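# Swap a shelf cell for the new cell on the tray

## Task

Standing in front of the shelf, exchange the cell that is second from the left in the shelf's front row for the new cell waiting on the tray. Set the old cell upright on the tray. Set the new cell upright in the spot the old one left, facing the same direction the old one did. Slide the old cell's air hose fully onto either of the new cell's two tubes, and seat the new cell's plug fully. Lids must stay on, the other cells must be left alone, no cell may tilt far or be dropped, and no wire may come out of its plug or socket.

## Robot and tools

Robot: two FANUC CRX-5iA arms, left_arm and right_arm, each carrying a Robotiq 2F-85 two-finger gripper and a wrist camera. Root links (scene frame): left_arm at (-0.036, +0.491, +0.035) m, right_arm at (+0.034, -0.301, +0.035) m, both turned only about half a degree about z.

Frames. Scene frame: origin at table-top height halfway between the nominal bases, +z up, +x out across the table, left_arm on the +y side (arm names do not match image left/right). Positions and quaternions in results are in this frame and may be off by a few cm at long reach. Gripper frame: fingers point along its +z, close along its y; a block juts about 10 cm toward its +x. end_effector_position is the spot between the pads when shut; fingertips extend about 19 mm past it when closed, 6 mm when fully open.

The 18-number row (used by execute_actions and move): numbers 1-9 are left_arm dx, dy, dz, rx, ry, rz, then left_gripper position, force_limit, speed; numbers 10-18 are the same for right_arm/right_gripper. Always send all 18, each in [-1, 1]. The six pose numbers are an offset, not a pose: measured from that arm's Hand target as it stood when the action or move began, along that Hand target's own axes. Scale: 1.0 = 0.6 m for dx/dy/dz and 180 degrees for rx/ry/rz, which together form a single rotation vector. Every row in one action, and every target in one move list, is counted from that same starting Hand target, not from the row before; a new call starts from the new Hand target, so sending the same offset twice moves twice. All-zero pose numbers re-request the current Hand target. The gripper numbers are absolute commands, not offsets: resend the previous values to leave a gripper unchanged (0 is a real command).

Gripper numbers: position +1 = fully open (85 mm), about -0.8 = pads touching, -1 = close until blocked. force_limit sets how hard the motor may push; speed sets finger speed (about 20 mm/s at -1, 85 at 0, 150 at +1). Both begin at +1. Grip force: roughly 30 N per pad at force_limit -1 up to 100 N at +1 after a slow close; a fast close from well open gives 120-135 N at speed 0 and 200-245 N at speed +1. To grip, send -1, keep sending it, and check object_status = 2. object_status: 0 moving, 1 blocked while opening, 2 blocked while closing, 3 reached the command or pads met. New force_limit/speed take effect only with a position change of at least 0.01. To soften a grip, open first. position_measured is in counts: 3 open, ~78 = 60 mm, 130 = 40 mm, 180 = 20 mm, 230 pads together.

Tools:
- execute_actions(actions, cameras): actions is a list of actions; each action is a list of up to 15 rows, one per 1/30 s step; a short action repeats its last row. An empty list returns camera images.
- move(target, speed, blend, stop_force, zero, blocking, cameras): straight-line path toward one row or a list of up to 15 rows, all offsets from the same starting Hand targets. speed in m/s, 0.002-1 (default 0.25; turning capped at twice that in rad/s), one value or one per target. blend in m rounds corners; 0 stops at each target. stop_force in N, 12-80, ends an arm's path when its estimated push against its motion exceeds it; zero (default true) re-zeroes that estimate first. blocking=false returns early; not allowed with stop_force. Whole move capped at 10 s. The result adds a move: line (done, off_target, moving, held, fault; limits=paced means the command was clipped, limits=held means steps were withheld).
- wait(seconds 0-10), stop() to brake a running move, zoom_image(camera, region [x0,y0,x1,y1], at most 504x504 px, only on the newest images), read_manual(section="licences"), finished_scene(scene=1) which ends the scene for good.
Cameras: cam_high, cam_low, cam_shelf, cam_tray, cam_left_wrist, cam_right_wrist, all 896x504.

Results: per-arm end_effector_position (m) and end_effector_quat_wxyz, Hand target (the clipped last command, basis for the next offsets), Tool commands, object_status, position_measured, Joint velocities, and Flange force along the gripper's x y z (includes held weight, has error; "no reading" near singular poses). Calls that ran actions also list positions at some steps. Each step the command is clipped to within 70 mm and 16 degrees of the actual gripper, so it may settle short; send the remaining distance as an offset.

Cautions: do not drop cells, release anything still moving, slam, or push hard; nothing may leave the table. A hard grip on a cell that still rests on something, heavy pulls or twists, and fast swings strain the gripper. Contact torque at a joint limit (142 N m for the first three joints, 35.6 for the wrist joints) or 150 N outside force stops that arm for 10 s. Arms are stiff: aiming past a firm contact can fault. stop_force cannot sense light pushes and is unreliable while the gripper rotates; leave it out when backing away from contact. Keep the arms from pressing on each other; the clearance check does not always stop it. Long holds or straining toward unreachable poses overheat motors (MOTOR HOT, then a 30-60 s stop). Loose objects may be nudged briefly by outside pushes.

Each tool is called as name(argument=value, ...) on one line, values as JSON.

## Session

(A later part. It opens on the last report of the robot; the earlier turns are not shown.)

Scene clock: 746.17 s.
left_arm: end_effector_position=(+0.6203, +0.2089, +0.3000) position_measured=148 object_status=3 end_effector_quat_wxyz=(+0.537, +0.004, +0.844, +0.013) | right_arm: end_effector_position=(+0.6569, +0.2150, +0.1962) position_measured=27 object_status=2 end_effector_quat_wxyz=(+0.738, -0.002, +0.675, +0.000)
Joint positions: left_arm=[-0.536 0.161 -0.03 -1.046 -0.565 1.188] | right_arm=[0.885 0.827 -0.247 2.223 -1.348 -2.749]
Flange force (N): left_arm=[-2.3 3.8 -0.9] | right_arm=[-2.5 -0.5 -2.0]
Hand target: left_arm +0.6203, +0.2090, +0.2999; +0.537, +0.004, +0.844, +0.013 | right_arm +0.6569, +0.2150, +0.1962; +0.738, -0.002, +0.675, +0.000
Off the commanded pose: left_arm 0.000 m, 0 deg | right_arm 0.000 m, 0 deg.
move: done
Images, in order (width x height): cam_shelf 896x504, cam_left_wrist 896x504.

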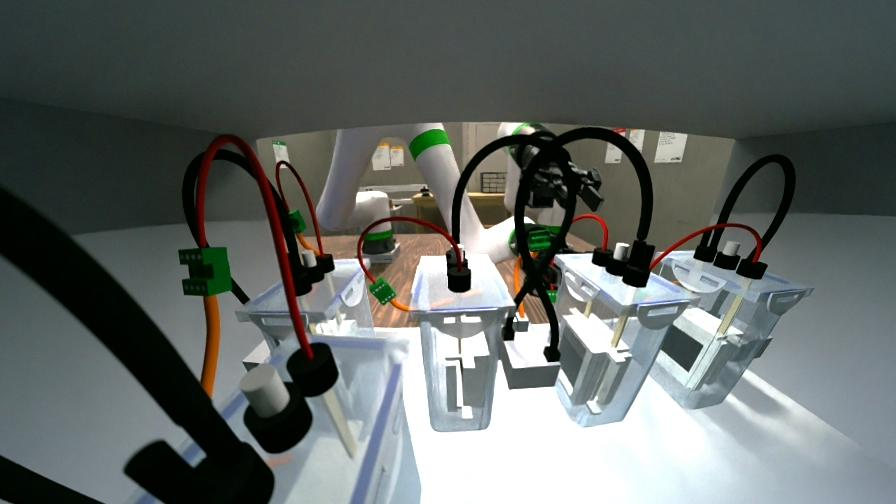

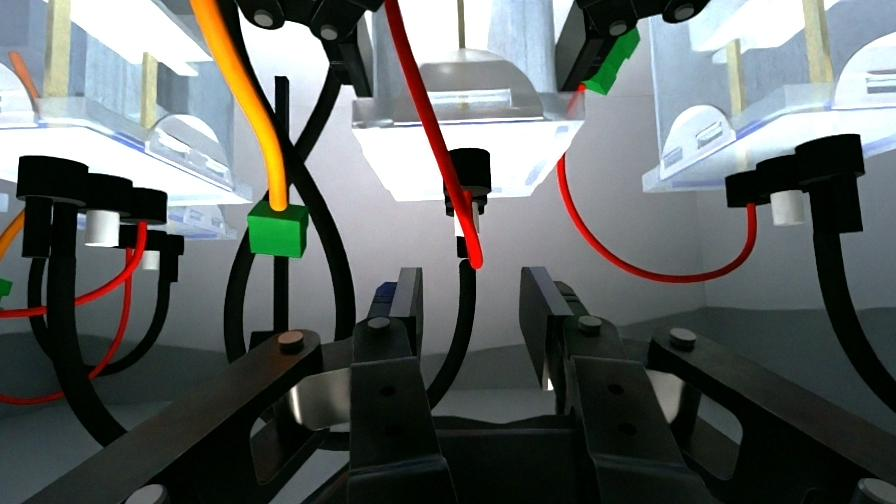

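move(target=[[0,0,0,0,0,0,-0.15,-1,-1,0,0,0,0,0,0,1,-1,-1],[0,0,0,0,0,0,-0.15,-1,-1,0.0107,0,0.0075,0,-0.0833,0,1,-1,-1]], speed=0.1, cameras=["cam_right_wrist","cam_shelf"])

zoom_image(camera="cam_right_wrist", region=[200, 100, 700, 500])

Scene clock: 796.43 s.
left_arm: end_effector_position=(+0.6203, +0.2090, +0.2999) position_measured=148 object_status=3 end_effector_quat_wxyz=(+0.537, +0.004, +0.844, +0.013) | right_arm: end_effector_position=(+0.6614, +0.2150, +0.1911) position_measured=3 object_status=3 end_effector_quat_wxyz=(+0.812, -0.002, +0.583, +0.001)
Joint positions: left_arm=[-0.536 0.161 -0.03 -1.046 -0.565 1.188] | right_arm=[0.839 0.992 -0.149 2.353 -1.599 -2.823]
Flange force (N): left_arm=[-1.6 1.9 0.6] | right_arm=[-15.4 -0.9 8.9]
Flange force when the fault began (N): right_arm=[-44.9 -5.8 4.4]
Hand target: left_arm +0.6203, +0.2090, +0.2999; +0.537, +0.004, +0.844, +0.013 | right_arm +0.6614, +0.2150, +0.1911; +0.812, -0.002, +0.583, +0.001 (not the last commanded pose)
Tool commands: left_gripper/position=-0.15 left_gripper/force_limit=-1.0 left_gripper/speed=-1.0 right_gripper/position=+1.0 right_gripper/force_limit=-1.0 right_gripper/speed=-1.0
Off the commanded pose: left_arm 0.000 m, 0 deg | right_arm 0.001 m, 1 deg.
FORCE FAULT: contact force on the right arm reached its limit, and that arm stopped. The contact can be on any part of that arm, not only on its tool. That arm's remaining commands of this call were not run. That arm is still stopped at the end of this call. That arm stays stopped for about 10 more seconds. Until then a move that you send moves the other arm only, and its call returns only when the move has ended. Once the stop has ended, the next robot result says so. If the stop ends while you think or write, that arm runs what you send next, counted from a new Hand target: where the arm stands when the stop ends. While its stop runs, that arm takes no new command, but its gripper still runs the gripper command that each later call begins with. Until it ends, the stop uses up actions while you think or wait. An arm that is not stopped still takes commands.
move: fault (right_arm)
Images, in order (width x height): cam_shelf 896x504, cam_right_wrist 896x504.

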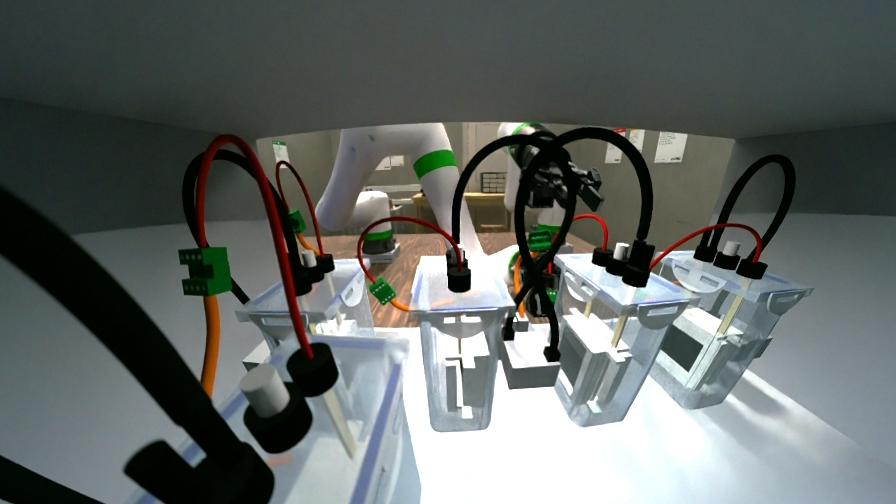

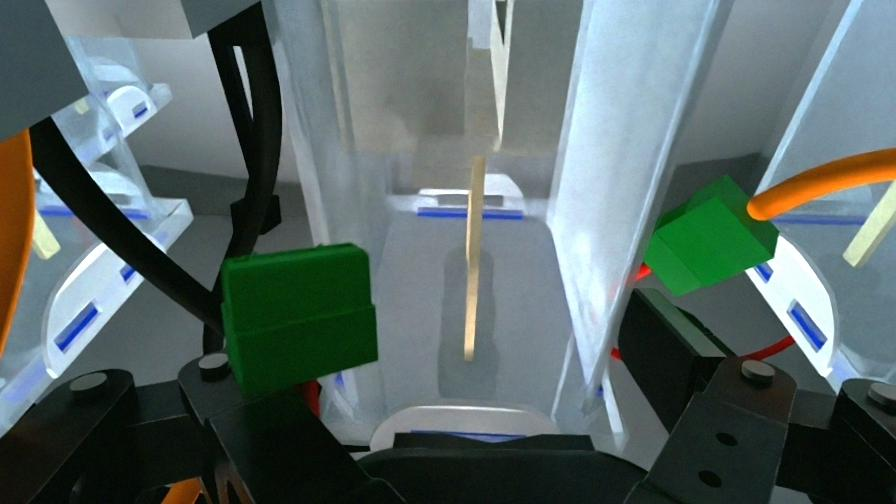

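Scaled by 1.008.

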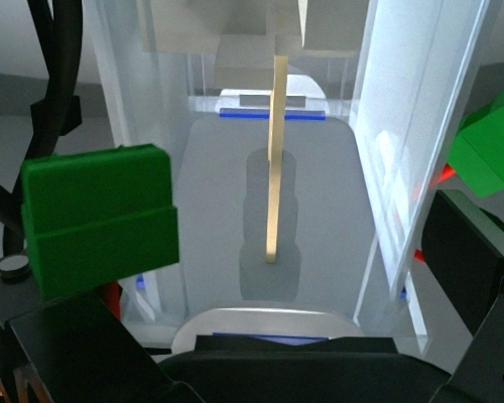

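wait(seconds=8)

Scene clock: 810.20 s.
left_arm: end_effector_position=(+0.6203, +0.2090, +0.2999) position_measured=148 object_status=3 end_effector_quat_wxyz=(+0.537, +0.004, +0.844, +0.013) | right_arm: end_effector_position=(+0.6614, +0.2150, +0.1911) position_measured=3 object_status=3 end_effector_quat_wxyz=(+0.812, -0.002, +0.583, +0.001)
Joint positions: left_arm=[-0.536 0.161 -0.03 -1.046 -0.565 1.188] | right_arm=[0.839 0.992 -0.149 2.353 -1.599 -2.823]
Flange force (N): left_arm=[-1.0 2.7 -0.1] | right_arm=[-15.6 -1.0 8.9]
Hand target: left_arm +0.6203, +0.2090, +0.2999; +0.537, +0.004, +0.844, +0.013 | right_arm +0.6614, +0.2150, +0.1911; +0.812, -0.002, +0.583, +0.001 (not the last commanded pose)
Tool commands: left_gripper/position=-0.15 left_gripper/force_limit=-1.0 left_gripper/speed=-1.0 right_gripper/position=+1.0 right_gripper/force_limit=-1.0 right_gripper/speed=-1.0
Off the commanded pose: left_arm 0.000 m, 0 deg | right_arm 0.001 m, 1 deg.
FORCE FAULT, CONTINUED: the right arm's stop, for the force fault that an earlier result reported, is over. The rest of the stop counts as 20 of the actions that you can send in this scene. That arm's target is now where it stood when the stop ended, not its last command. That arm accepts commands again.
wait: 8.00 s; at rest from the start

move(target=[0,0,0,0,0,0,-0.15,-1,-1,-0.0063,0,0.0021,0,0.0478,0,1,-1,-1], speed=0.1, cameras=["cam_right_wrist","cam_shelf"])

Scene clock: 815.67 s.
left_arm: end_effector_position=(+0.6203, +0.2090, +0.2999) position_measured=148 object_status=3 end_effector_quat_wxyz=(+0.537, +0.004, +0.844, +0.013) | right_arm: end_effector_position=(+0.6613, +0.2150, +0.1951) position_measured=3 object_status=3 end_effector_quat_wxyz=(+0.766, -0.002, +0.643, +0.001)
Joint positions: left_arm=[-0.536 0.161 -0.03 -1.046 -0.565 1.188] | right_arm=[0.866 0.886 -0.214 2.277 -1.438 -2.781]
Flange force (N): left_arm=[-1.7 1.7 0.4] | right_arm=[-3.9 1.2 1.4]
Hand target: left_arm +0.6203, +0.2090, +0.2999; +0.537, +0.004, +0.844, +0.013 | right_arm +0.6613, +0.2150, +0.1951; +0.766, -0.002, +0.643, +0.001
Off the commanded pose: left_arm 0.000 m, 0 deg | right_arm 0.000 m, 0 deg.
move: done
Images, in order (width x height): cam_shelf 896x504, cam_right_wrist 896x504.

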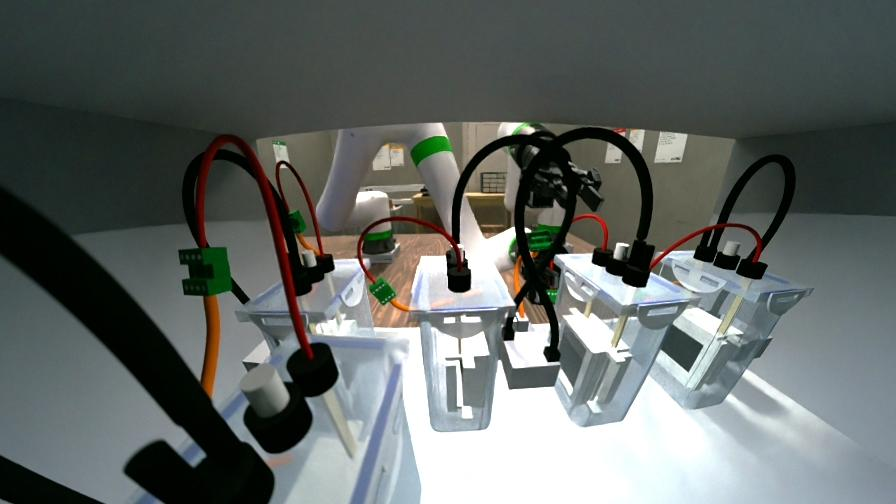

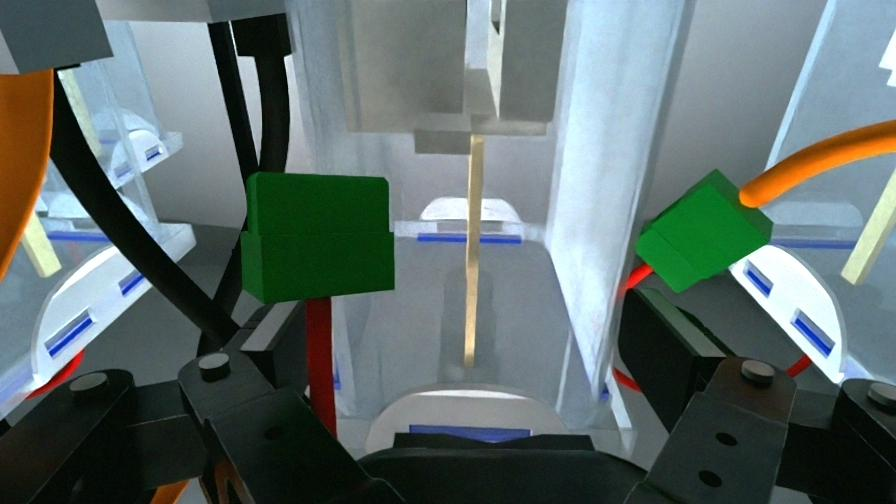

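move(target=[0,0,0,0,0,0,-0.15,-1,-1,0.0023,0,0.0131,0,0,0,1,-1,-1], speed=0.03, stop_force=15)

move(target=[0,0,0,0,0,0,-0.15,-1,-1,0,0,0,0,0,0,-1,-1,-1])

wait(seconds=1, cameras=["cam_right_wrist","cam_left_wrist","cam_shelf"])

Scene clock: 827.87 s.
left_arm: end_effector_position=(+0.6203, +0.2090, +0.2999) position_measured=148 object_status=3 end_effector_quat_wxyz=(+0.537, +0.004, +0.844, +0.013) | right_arm: end_effector_position=(+0.6693, +0.2150, +0.1951) position_measured=3 object_status=3 end_effector_quat_wxyz=(+0.766, -0.002, +0.643, +0.001)
Joint positions: left_arm=[-0.536 0.161 -0.03 -1.046 -0.565 1.188] | right_arm=[0.854 0.893 -0.197 2.287 -1.428 -2.778]
Flange force (N): left_arm=[-1.7 2.5 0.5] | right_arm=[-2.9 1.8 1.4]
Hand target: left_arm +0.6203, +0.2090, +0.2999; +0.537, +0.004, +0.844, +0.013 | right_arm +0.6693, +0.2150, +0.1951; +0.766, -0.002, +0.643, +0.001
Off the commanded pose: left_arm 0.000 m, 0 deg | right_arm 0.000 m, 0 deg.
move: done

Scene clock: 828.53 s.
left_arm: end_effector_position=(+0.6203, +0.2090, +0.2999) position_measured=148 object_status=3 end_effector_quat_wxyz=(+0.537, +0.004, +0.844, +0.013) | right_arm: end_effector_position=(+0.6693, +0.2150, +0.1951) position_measured=24 object_status=0 end_effector_quat_wxyz=(+0.766, -0.002, +0.643, +0.001)
Joint positions: left_arm=[-0.536 0.161 -0.03 -1.046 -0.565 1.188] | right_arm=[0.854 0.893 -0.197 2.287 -1.428 -2.778]
Flange force (N): left_arm=[-1.4 2.4 0.7] | right_arm=[-3.9 1.0 -3.2]
Hand target: left_arm +0.6203, +0.2090, +0.2999; +0.537, +0.004, +0.844, +0.013 | right_arm +0.6693, +0.2150, +0.1951; +0.766, -0.002, +0.643, +0.001
Off the commanded pose: left_arm 0.000 m, 0 deg | right_arm 0.000 m, 0 deg.
move: done

Scene clock: 829.53 s.
left_arm: end_effector_position=(+0.6203, +0.2090, +0.2999) position_measured=148 object_status=3 end_effector_quat_wxyz=(+0.537, +0.004, +0.844, +0.013) | right_arm: end_effector_position=(+0.6693, +0.2151, +0.1951) position_measured=24 object_status=2 end_effector_quat_wxyz=(+0.766, -0.002, +0.643, +0.001)
Joint positions: left_arm=[-0.536 0.161 -0.03 -1.046 -0.565 1.188] | right_arm=[0.854 0.893 -0.197 2.287 -1.428 -2.778]
Flange force (N): left_arm=[-1.1 3.0 -0.5] | right_arm=[-3.9 0.7 -3.2]
Hand target: left_arm +0.6203, +0.2090, +0.2999; +0.537, +0.004, +0.844, +0.013 | right_arm +0.6693, +0.2150, +0.1951; +0.766, -0.002, +0.643, +0.001
Tool commands: left_gripper/position=-0.15 left_gripper/force_limit=-1.0 left_gripper/speed=-1.0 right_gripper/position=-1.0 right_gripper/force_limit=-1.0 right_gripper/speed=-1.0
Off the commanded pose: left_arm 0.000 m, 0 deg | right_arm 0.000 m, 0 deg.
wait: 1.00 s; at rest by 0.17 s
Images, in order (width x height): cam_shelf 896x504, cam_left_wrist 896x504, cam_right_wrist 896x504.

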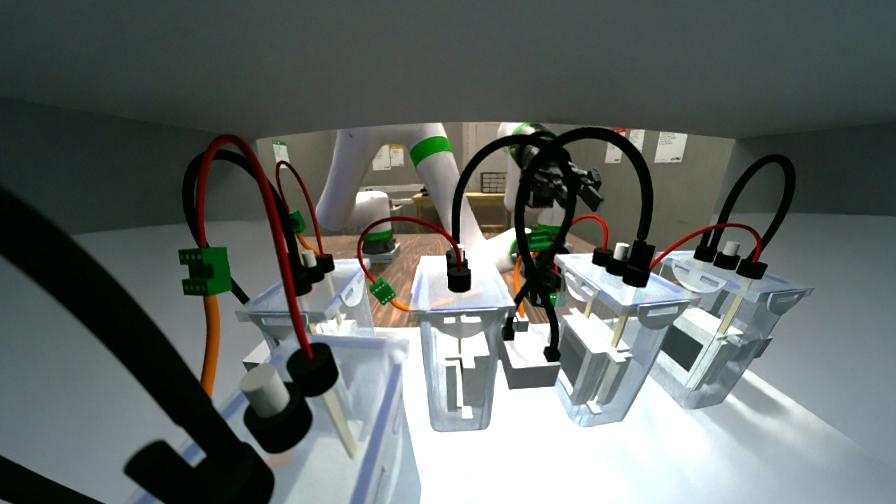

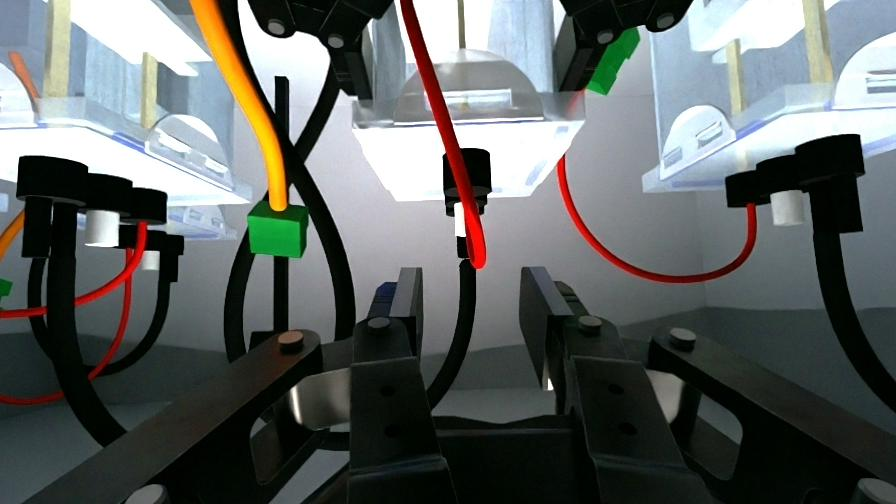

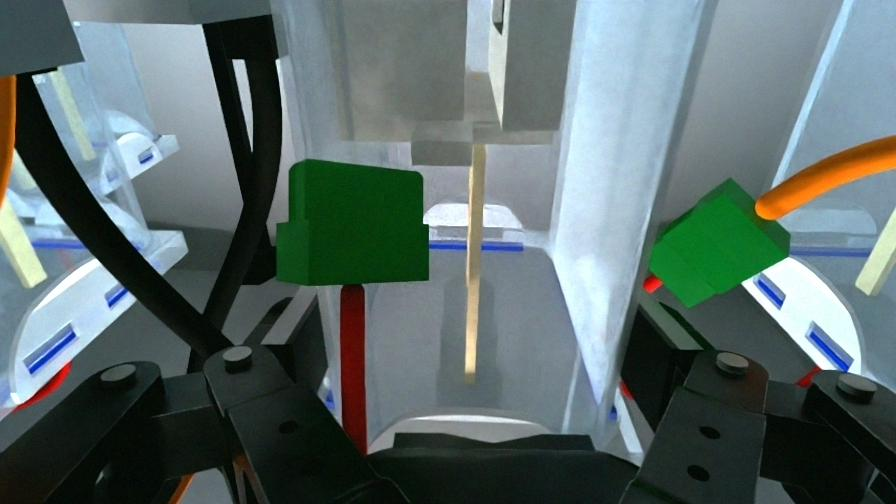

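move(target=[[0.0617,0,-0.2105,0,0,0,-0.15,-1,-1,0,0,0,0,0,0,-1,-1,-1],[0.0617,0,-0.2105,-0.181,0,0.973,-0.15,-1,-1,0,0,0,0,0,0,-1,-1,-1]], speed=0.35, cameras=["cam_left_wrist","cam_high"])

zoom_image(camera="cam_left_wrist", region=[350, 130, 550, 330])

Scene clock: 859.17 s.
left_arm: end_effector_position=(+0.4902, +0.2075, +0.3199) position_measured=148 object_status=3 end_effector_quat_wxyz=(-0.004, +0.731, +0.007, +0.682) | right_arm: end_effector_position=(+0.6693, +0.2150, +0.1951) position_measured=24 object_status=2 end_effector_quat_wxyz=(+0.766, -0.002, +0.643, +0.001)
Joint positions: left_arm=[-1.011 0.035 -0.372 -1.743 -1.028 -1.131] | right_arm=[0.854 0.893 -0.197 2.287 -1.428 -2.778]
Flange force (N): left_arm=[2.8 -4.6 1.5] | right_arm=[-3.6 1.0 -3.1]
Hand target: left_arm +0.4902, +0.2075, +0.3199; -0.003, +0.731, +0.007, +0.682 | right_arm +0.6693, +0.2150, +0.1951; +0.766, -0.002, +0.643, +0.001
Off the commanded pose: left_arm 0.000 m, 0 deg | right_arm 0.000 m, 0 deg.
move: done
Images, in order (width x height): cam_high 896x504, cam_left_wrist 896x504.

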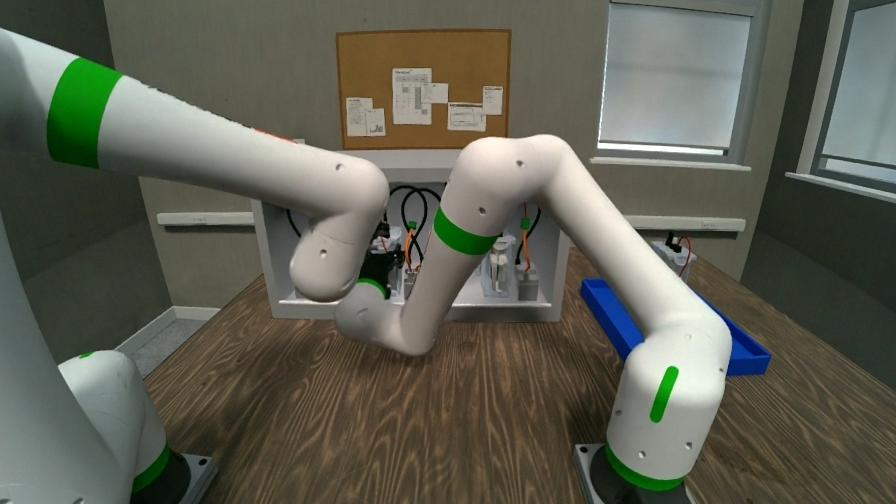

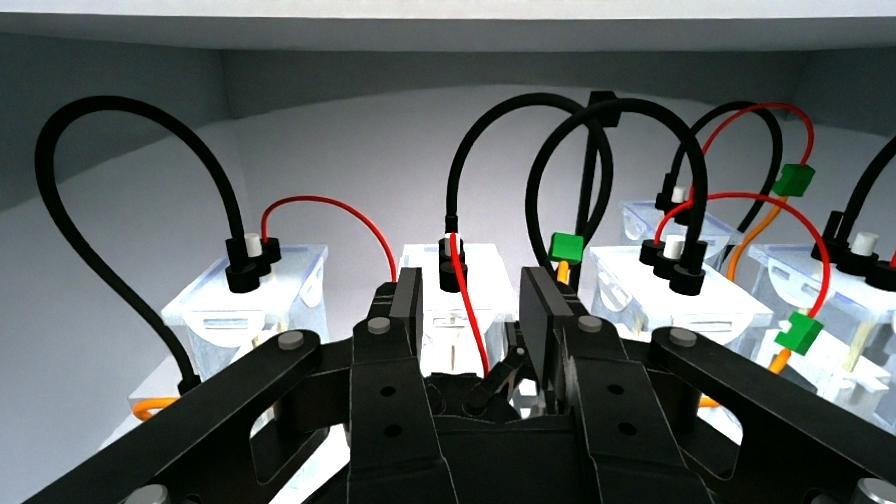

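Scaled by 2.520.

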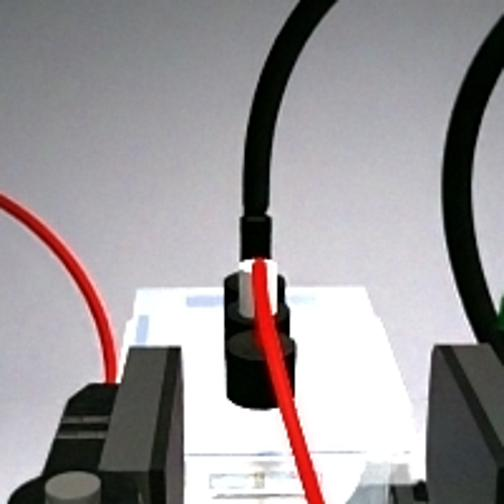

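move(target=[-0.0323,-0.0057,0.2528,0,0,0,-0.15,-1,-1,0,0,0,0,0,0,-1,-1,-1], speed=0.1, cameras=["cam_left_wrist","cam_shelf"])

zoom_image(camera="cam_left_wrist", region=[350, 130, 590, 370])

zoom_image(camera="cam_shelf", region=[540, 160, 680, 300])

Scene clock: 877.00 s.
left_arm: end_effector_position=(+0.6401, +0.2131, +0.2900) position_measured=148 object_status=3 end_effector_quat_wxyz=(-0.003, +0.731, +0.007, +0.682) | right_arm: end_effector_position=(+0.6693, +0.2150, +0.1951) position_measured=24 object_status=2 end_effector_quat_wxyz=(+0.766, -0.002, +0.643, +0.001)
Joint positions: left_arm=[-0.774 0.312 -0.141 -1.917 -0.831 -1.007] | right_arm=[0.854 0.893 -0.197 2.287 -1.428 -2.778]
Flange force (N): left_arm=[3.5 -2.9 1.8] | right_arm=[-3.7 0.8 -2.7]
Hand target: left_arm +0.6401, +0.2131, +0.2900; -0.003, +0.731, +0.007, +0.682 | right_arm +0.6693, +0.2150, +0.1951; +0.766, -0.002, +0.643, +0.001
Off the commanded pose: left_arm 0.000 m, 0 deg | right_arm 0.000 m, 0 deg.
move: done
Images, in order (width x height): cam_shelf 896x504, cam_left_wrist 896x504.

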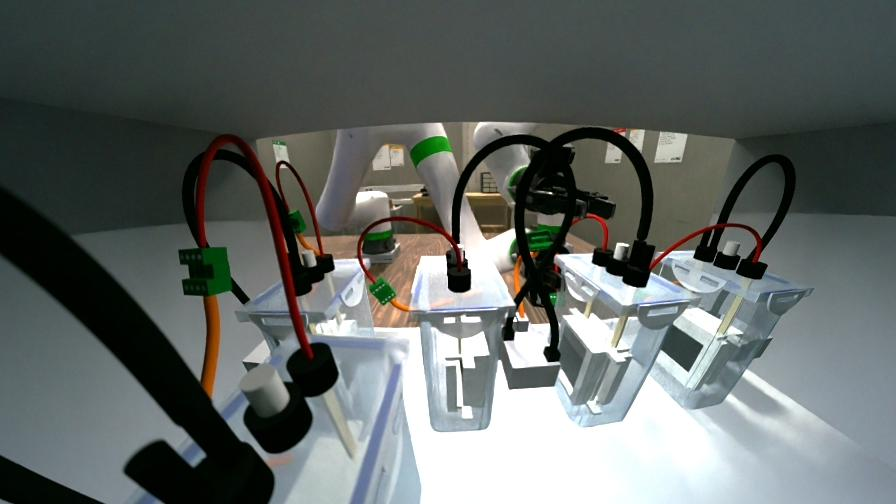

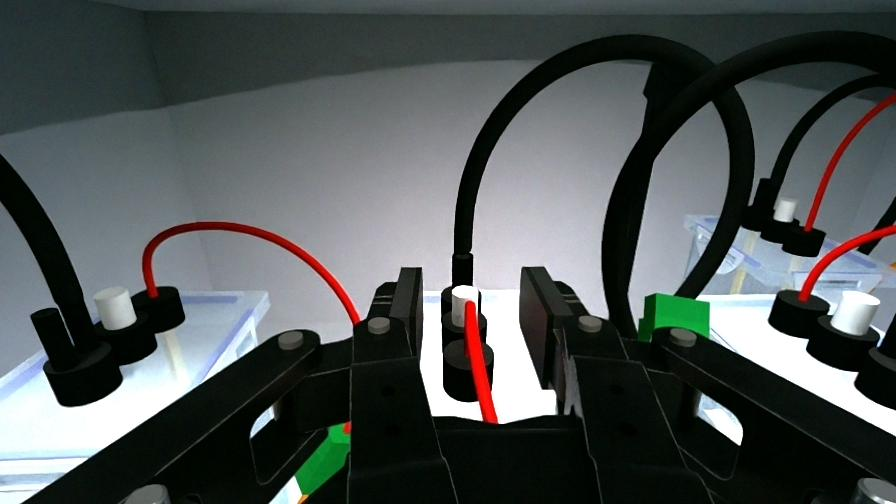

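Scaled by 2.100.

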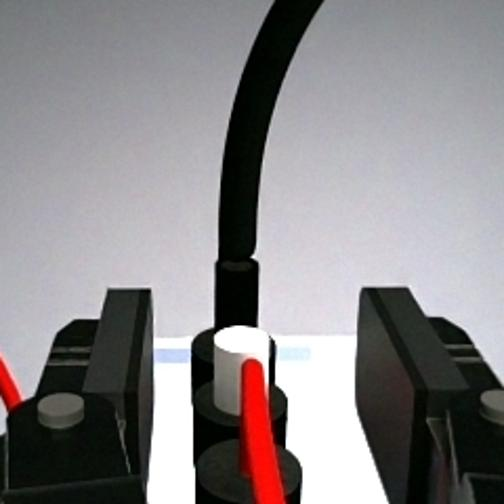

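Scaled by 3.600.

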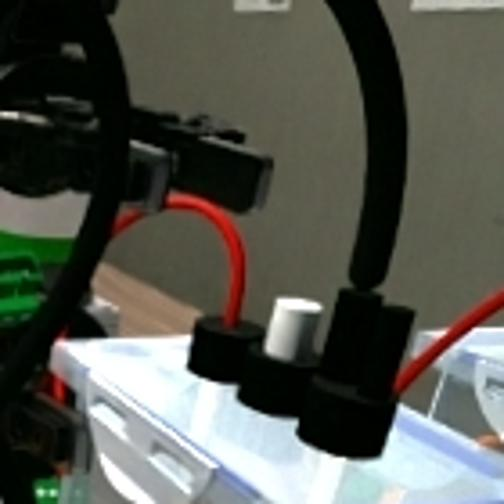

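move(target=[0.0014,0,0.0667,0,0,0,-0.15,-1,-1,0,0,0,0,0,0,-1,-1,-1], speed=0.06, cameras=["cam_left_wrist","cam_shelf"])

zoom_image(camera="cam_left_wrist", region=[350, 130, 590, 370])

zoom_image(camera="cam_shelf", region=[540, 160, 680, 300])

Scene clock: 894.00 s.
left_arm: end_effector_position=(+0.6801, +0.2137, +0.2881) position_measured=148 object_status=3 end_effector_quat_wxyz=(-0.003, +0.731, +0.007, +0.682) | right_arm: end_effector_position=(+0.6693, +0.2150, +0.1951) position_measured=24 object_status=2 end_effector_quat_wxyz=(+0.766, -0.002, +0.643, +0.001)
Joint positions: left_arm=[-0.722 0.379 -0.055 -1.938 -0.78 -1.009] | right_arm=[0.854 0.893 -0.197 2.287 -1.428 -2.778]
Flange force (N): left_arm=[2.2 -1.6 2.4] | right_arm=[-3.6 0.8 -2.8]
Hand target: left_arm +0.6801, +0.2137, +0.2881; -0.003, +0.731, +0.007, +0.682 | right_arm +0.6693, +0.2150, +0.1951; +0.766, -0.002, +0.643, +0.001
Off the commanded pose: left_arm 0.000 m, 0 deg | right_arm 0.000 m, 0 deg.
move: done
Images, in order (width x height): cam_shelf 896x504, cam_left_wrist 896x504.

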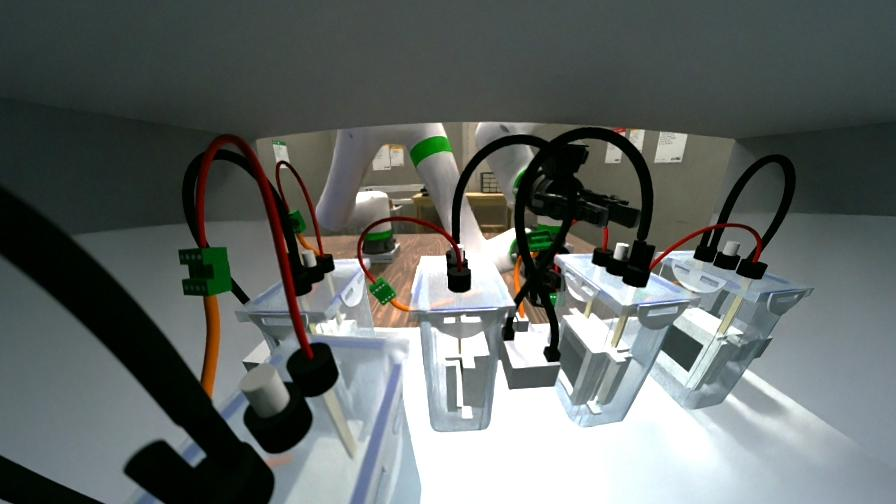

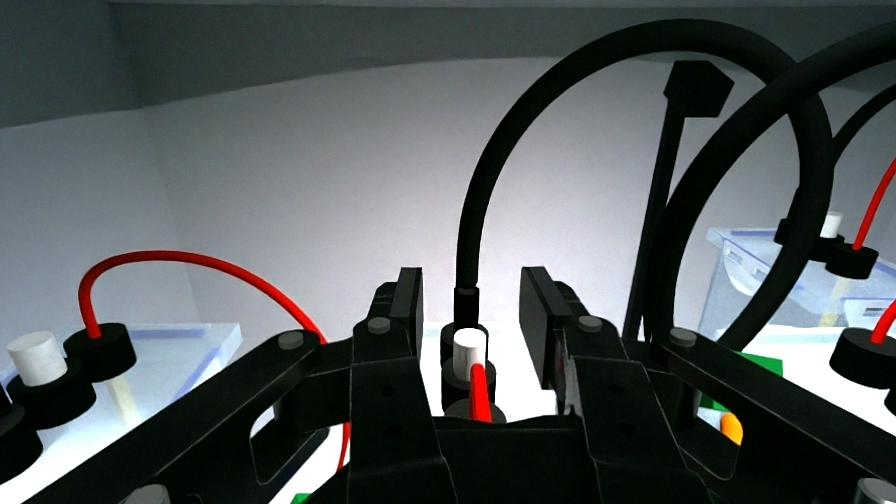

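Scaled by 2.100.

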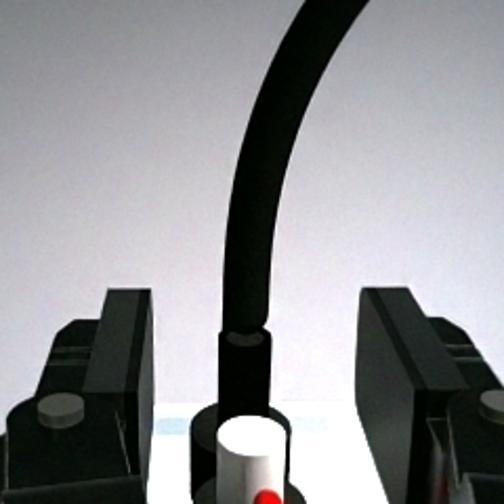

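Scaled by 3.600.

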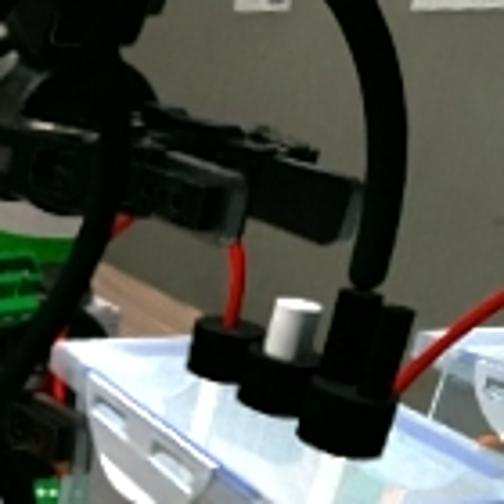

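move(target=[-0.0115,0,0.0508,0,0,0,-0.15,-1,-1,0,0,0,0,0,0,-1,-1,-1], speed=0.04, stop_force=12, cameras=["cam_left_wrist","cam_shelf","cam_right_wrist"])

zoom_image(camera="cam_left_wrist", region=[350, 180, 590, 420])

zoom_image(camera="cam_shelf", region=[560, 180, 680, 300])

Scene clock: 915.30 s.
left_arm: end_effector_position=(+0.7100, +0.2141, +0.2791) position_measured=148 object_status=3 end_effector_quat_wxyz=(-0.003, +0.731, +0.007, +0.682) | right_arm: end_effector_position=(+0.6693, +0.2150, +0.1951) position_measured=24 object_status=2 end_effector_quat_wxyz=(+0.766, -0.002, +0.643, +0.001)
Joint positions: left_arm=[-0.69 0.442 0.009 -1.962 -0.753 -0.994] | right_arm=[0.854 0.893 -0.197 2.287 -1.428 -2.778]
Flange force (N): left_arm=[2.7 -1.6 1.8] | right_arm=[-3.6 0.9 -2.6]
Hand target: left_arm +0.7100, +0.2141, +0.2791; -0.003, +0.731, +0.007, +0.682 | right_arm +0.6693, +0.2150, +0.1951; +0.766, -0.002, +0.643, +0.001
Off the commanded pose: left_arm 0.000 m, 0 deg | right_arm 0.000 m, 0 deg.
move: done
Images, in order (width x height): cam_shelf 896x504, cam_left_wrist 896x504, cam_right_wrist 896x504.

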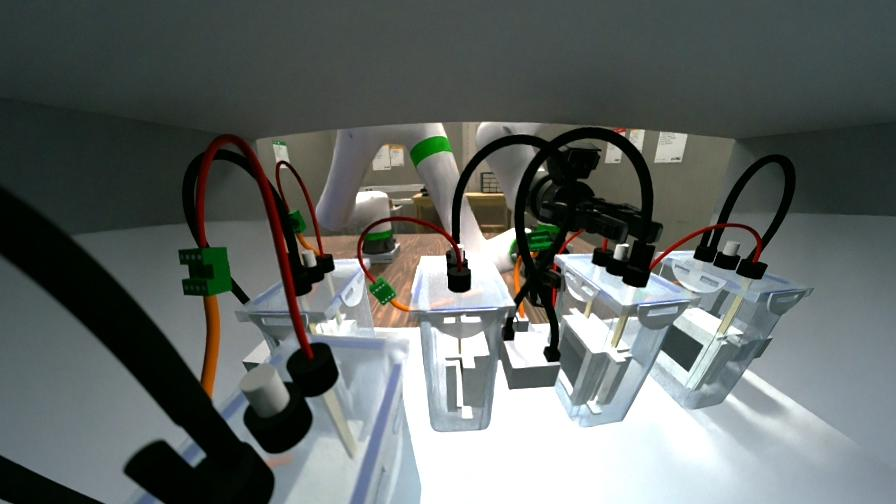

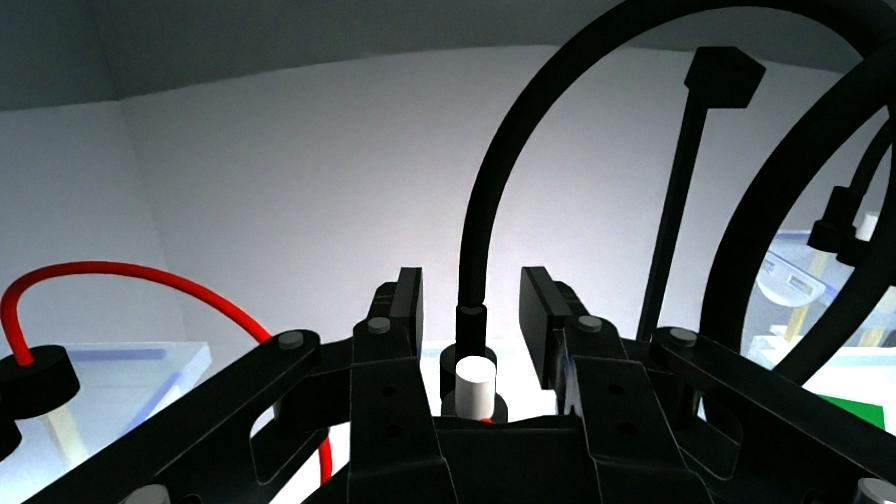

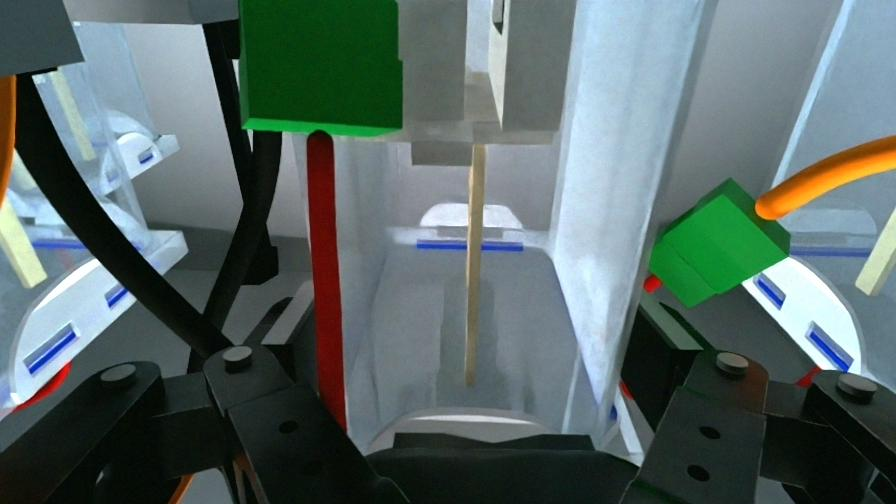

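Scaled by 2.100.

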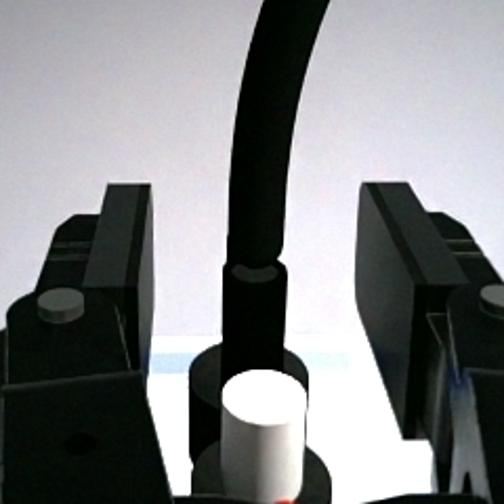

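Scaled by 4.200.

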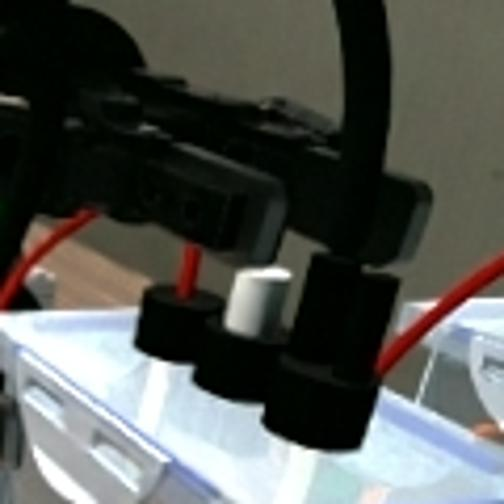

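move(target=[-0.006,-0.001,0.0088,0,0,0,-0.15,-1,-1,0,0,0,0,0,0,-1,-1,-1], speed=0.02, stop_force=12)

move(target=[0,0,0,0,0,0,-1,-1,-1,0,0,0,0,0,0,-1,-1,-1])

wait(seconds=1, cameras=["cam_left_wrist","cam_shelf"])

zoom_image(camera="cam_left_wrist", region=[350, 180, 590, 420])

zoom_image(camera="cam_shelf", region=[560, 180, 680, 300])

Scene clock: 936.07 s.
left_arm: end_effector_position=(+0.7150, +0.2148, +0.2751) position_measured=148 object_status=3 end_effector_quat_wxyz=(-0.003, +0.731, +0.007, +0.682) | right_arm: end_effector_position=(+0.6693, +0.2150, +0.1951) position_measured=24 object_status=2 end_effector_quat_wxyz=(+0.766, -0.002, +0.643, +0.001)
Joint positions: left_arm=[-0.685 0.456 0.017 -1.972 -0.751 -0.984] | right_arm=[0.854 0.893 -0.197 2.287 -1.428 -2.778]
Flange force (N): left_arm=[2.0 -2.2 1.3] | right_arm=[-3.7 0.8 -2.5]
Hand target: left_arm +0.7150, +0.2148, +0.2751; -0.003, +0.731, +0.007, +0.682 | right_arm +0.6693, +0.2150, +0.1951; +0.766, -0.002, +0.643, +0.001
Off the commanded pose: left_arm 0.000 m, 0 deg | right_arm 0.000 m, 0 deg.
move: done

Scene clock: 937.47 s.
left_arm: end_effector_position=(+0.7150, +0.2147, +0.2751) position_measured=208 object_status=0 end_effector_quat_wxyz=(-0.003, +0.731, +0.007, +0.682) | right_arm: end_effector_position=(+0.6693, +0.2150, +0.1951) position_measured=24 object_status=2 end_effector_quat_wxyz=(+0.766, -0.002, +0.643, +0.001)
Joint positions: left_arm=[-0.685 0.456 0.017 -1.972 -0.751 -0.984] | right_arm=[0.854 0.893 -0.197 2.287 -1.428 -2.778]
Flange force (N): left_arm=[3.0 3.7 0.3] | right_arm=[-3.2 4.3 1.4]
Hand target: left_arm +0.7150, +0.2148, +0.2751; -0.003, +0.731, +0.007, +0.682 | right_arm +0.6693, +0.2150, +0.1951; +0.766, -0.002, +0.643, +0.001
Off the commanded pose: left_arm 0.000 m, 0 deg | right_arm 0.000 m, 0 deg.
move: done

Scene clock: 938.47 s.
left_arm: end_effector_position=(+0.7150, +0.2148, +0.2751) position_measured=208 object_status=2 end_effector_quat_wxyz=(-0.003, +0.731, +0.007, +0.682) | right_arm: end_effector_position=(+0.6693, +0.2150, +0.1951) position_measured=24 object_status=2 end_effector_quat_wxyz=(+0.766, -0.002, +0.643, +0.001)
Joint positions: left_arm=[-0.685 0.456 0.017 -1.972 -0.751 -0.984] | right_arm=[0.854 0.893 -0.197 2.287 -1.428 -2.778]
Flange force (N): left_arm=[3.3 4.4 1.6] | right_arm=[-2.9 4.4 1.3]
Hand target: left_arm +0.7150, +0.2148, +0.2751; -0.003, +0.731, +0.007, +0.682 | right_arm +0.6693, +0.2150, +0.1951; +0.766, -0.002, +0.643, +0.001
Tool commands: left_gripper/position=-1.0 left_gripper/force_limit=-1.0 left_gripper/speed=-1.0 right_gripper/position=-1.0 right_gripper/force_limit=-1.0 right_gripper/speed=-1.0
Off the commanded pose: left_arm 0.000 m, 0 deg | right_arm 0.000 m, 0 deg.
wait: 1.00 s; at rest by 0.17 s
Images, in order (width x height): cam_shelf 896x504, cam_left_wrist 896x504.

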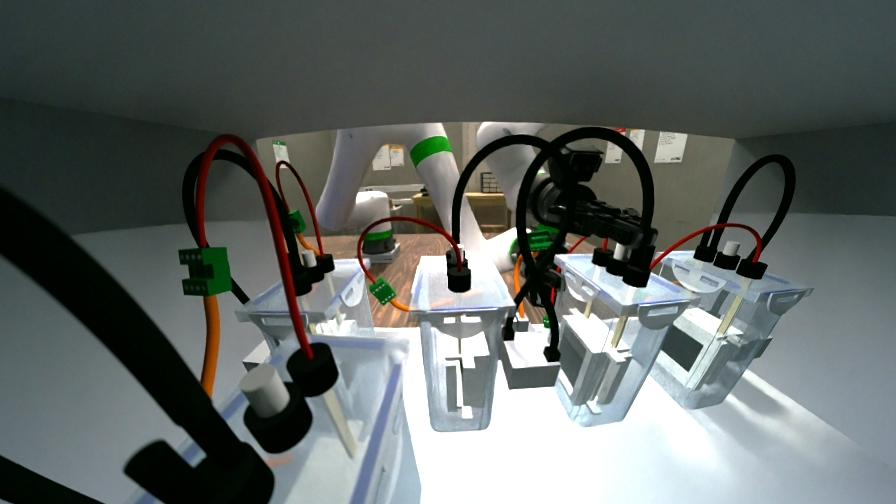

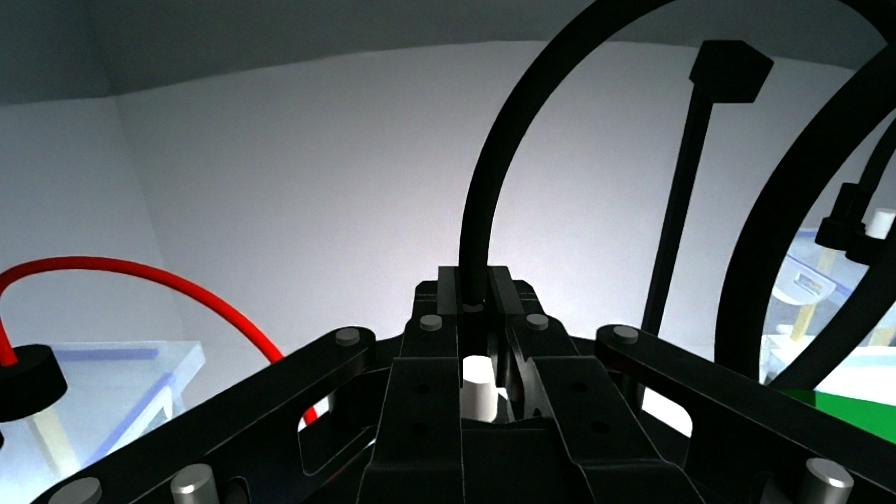

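Scaled by 2.100.

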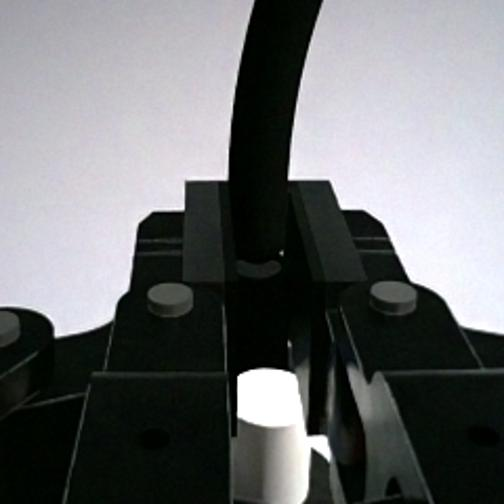

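Scaled by 4.200.

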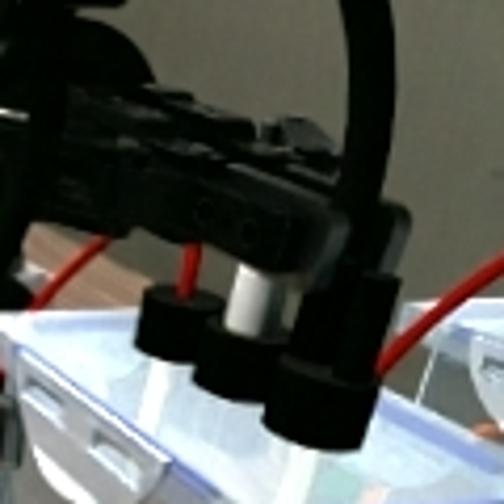

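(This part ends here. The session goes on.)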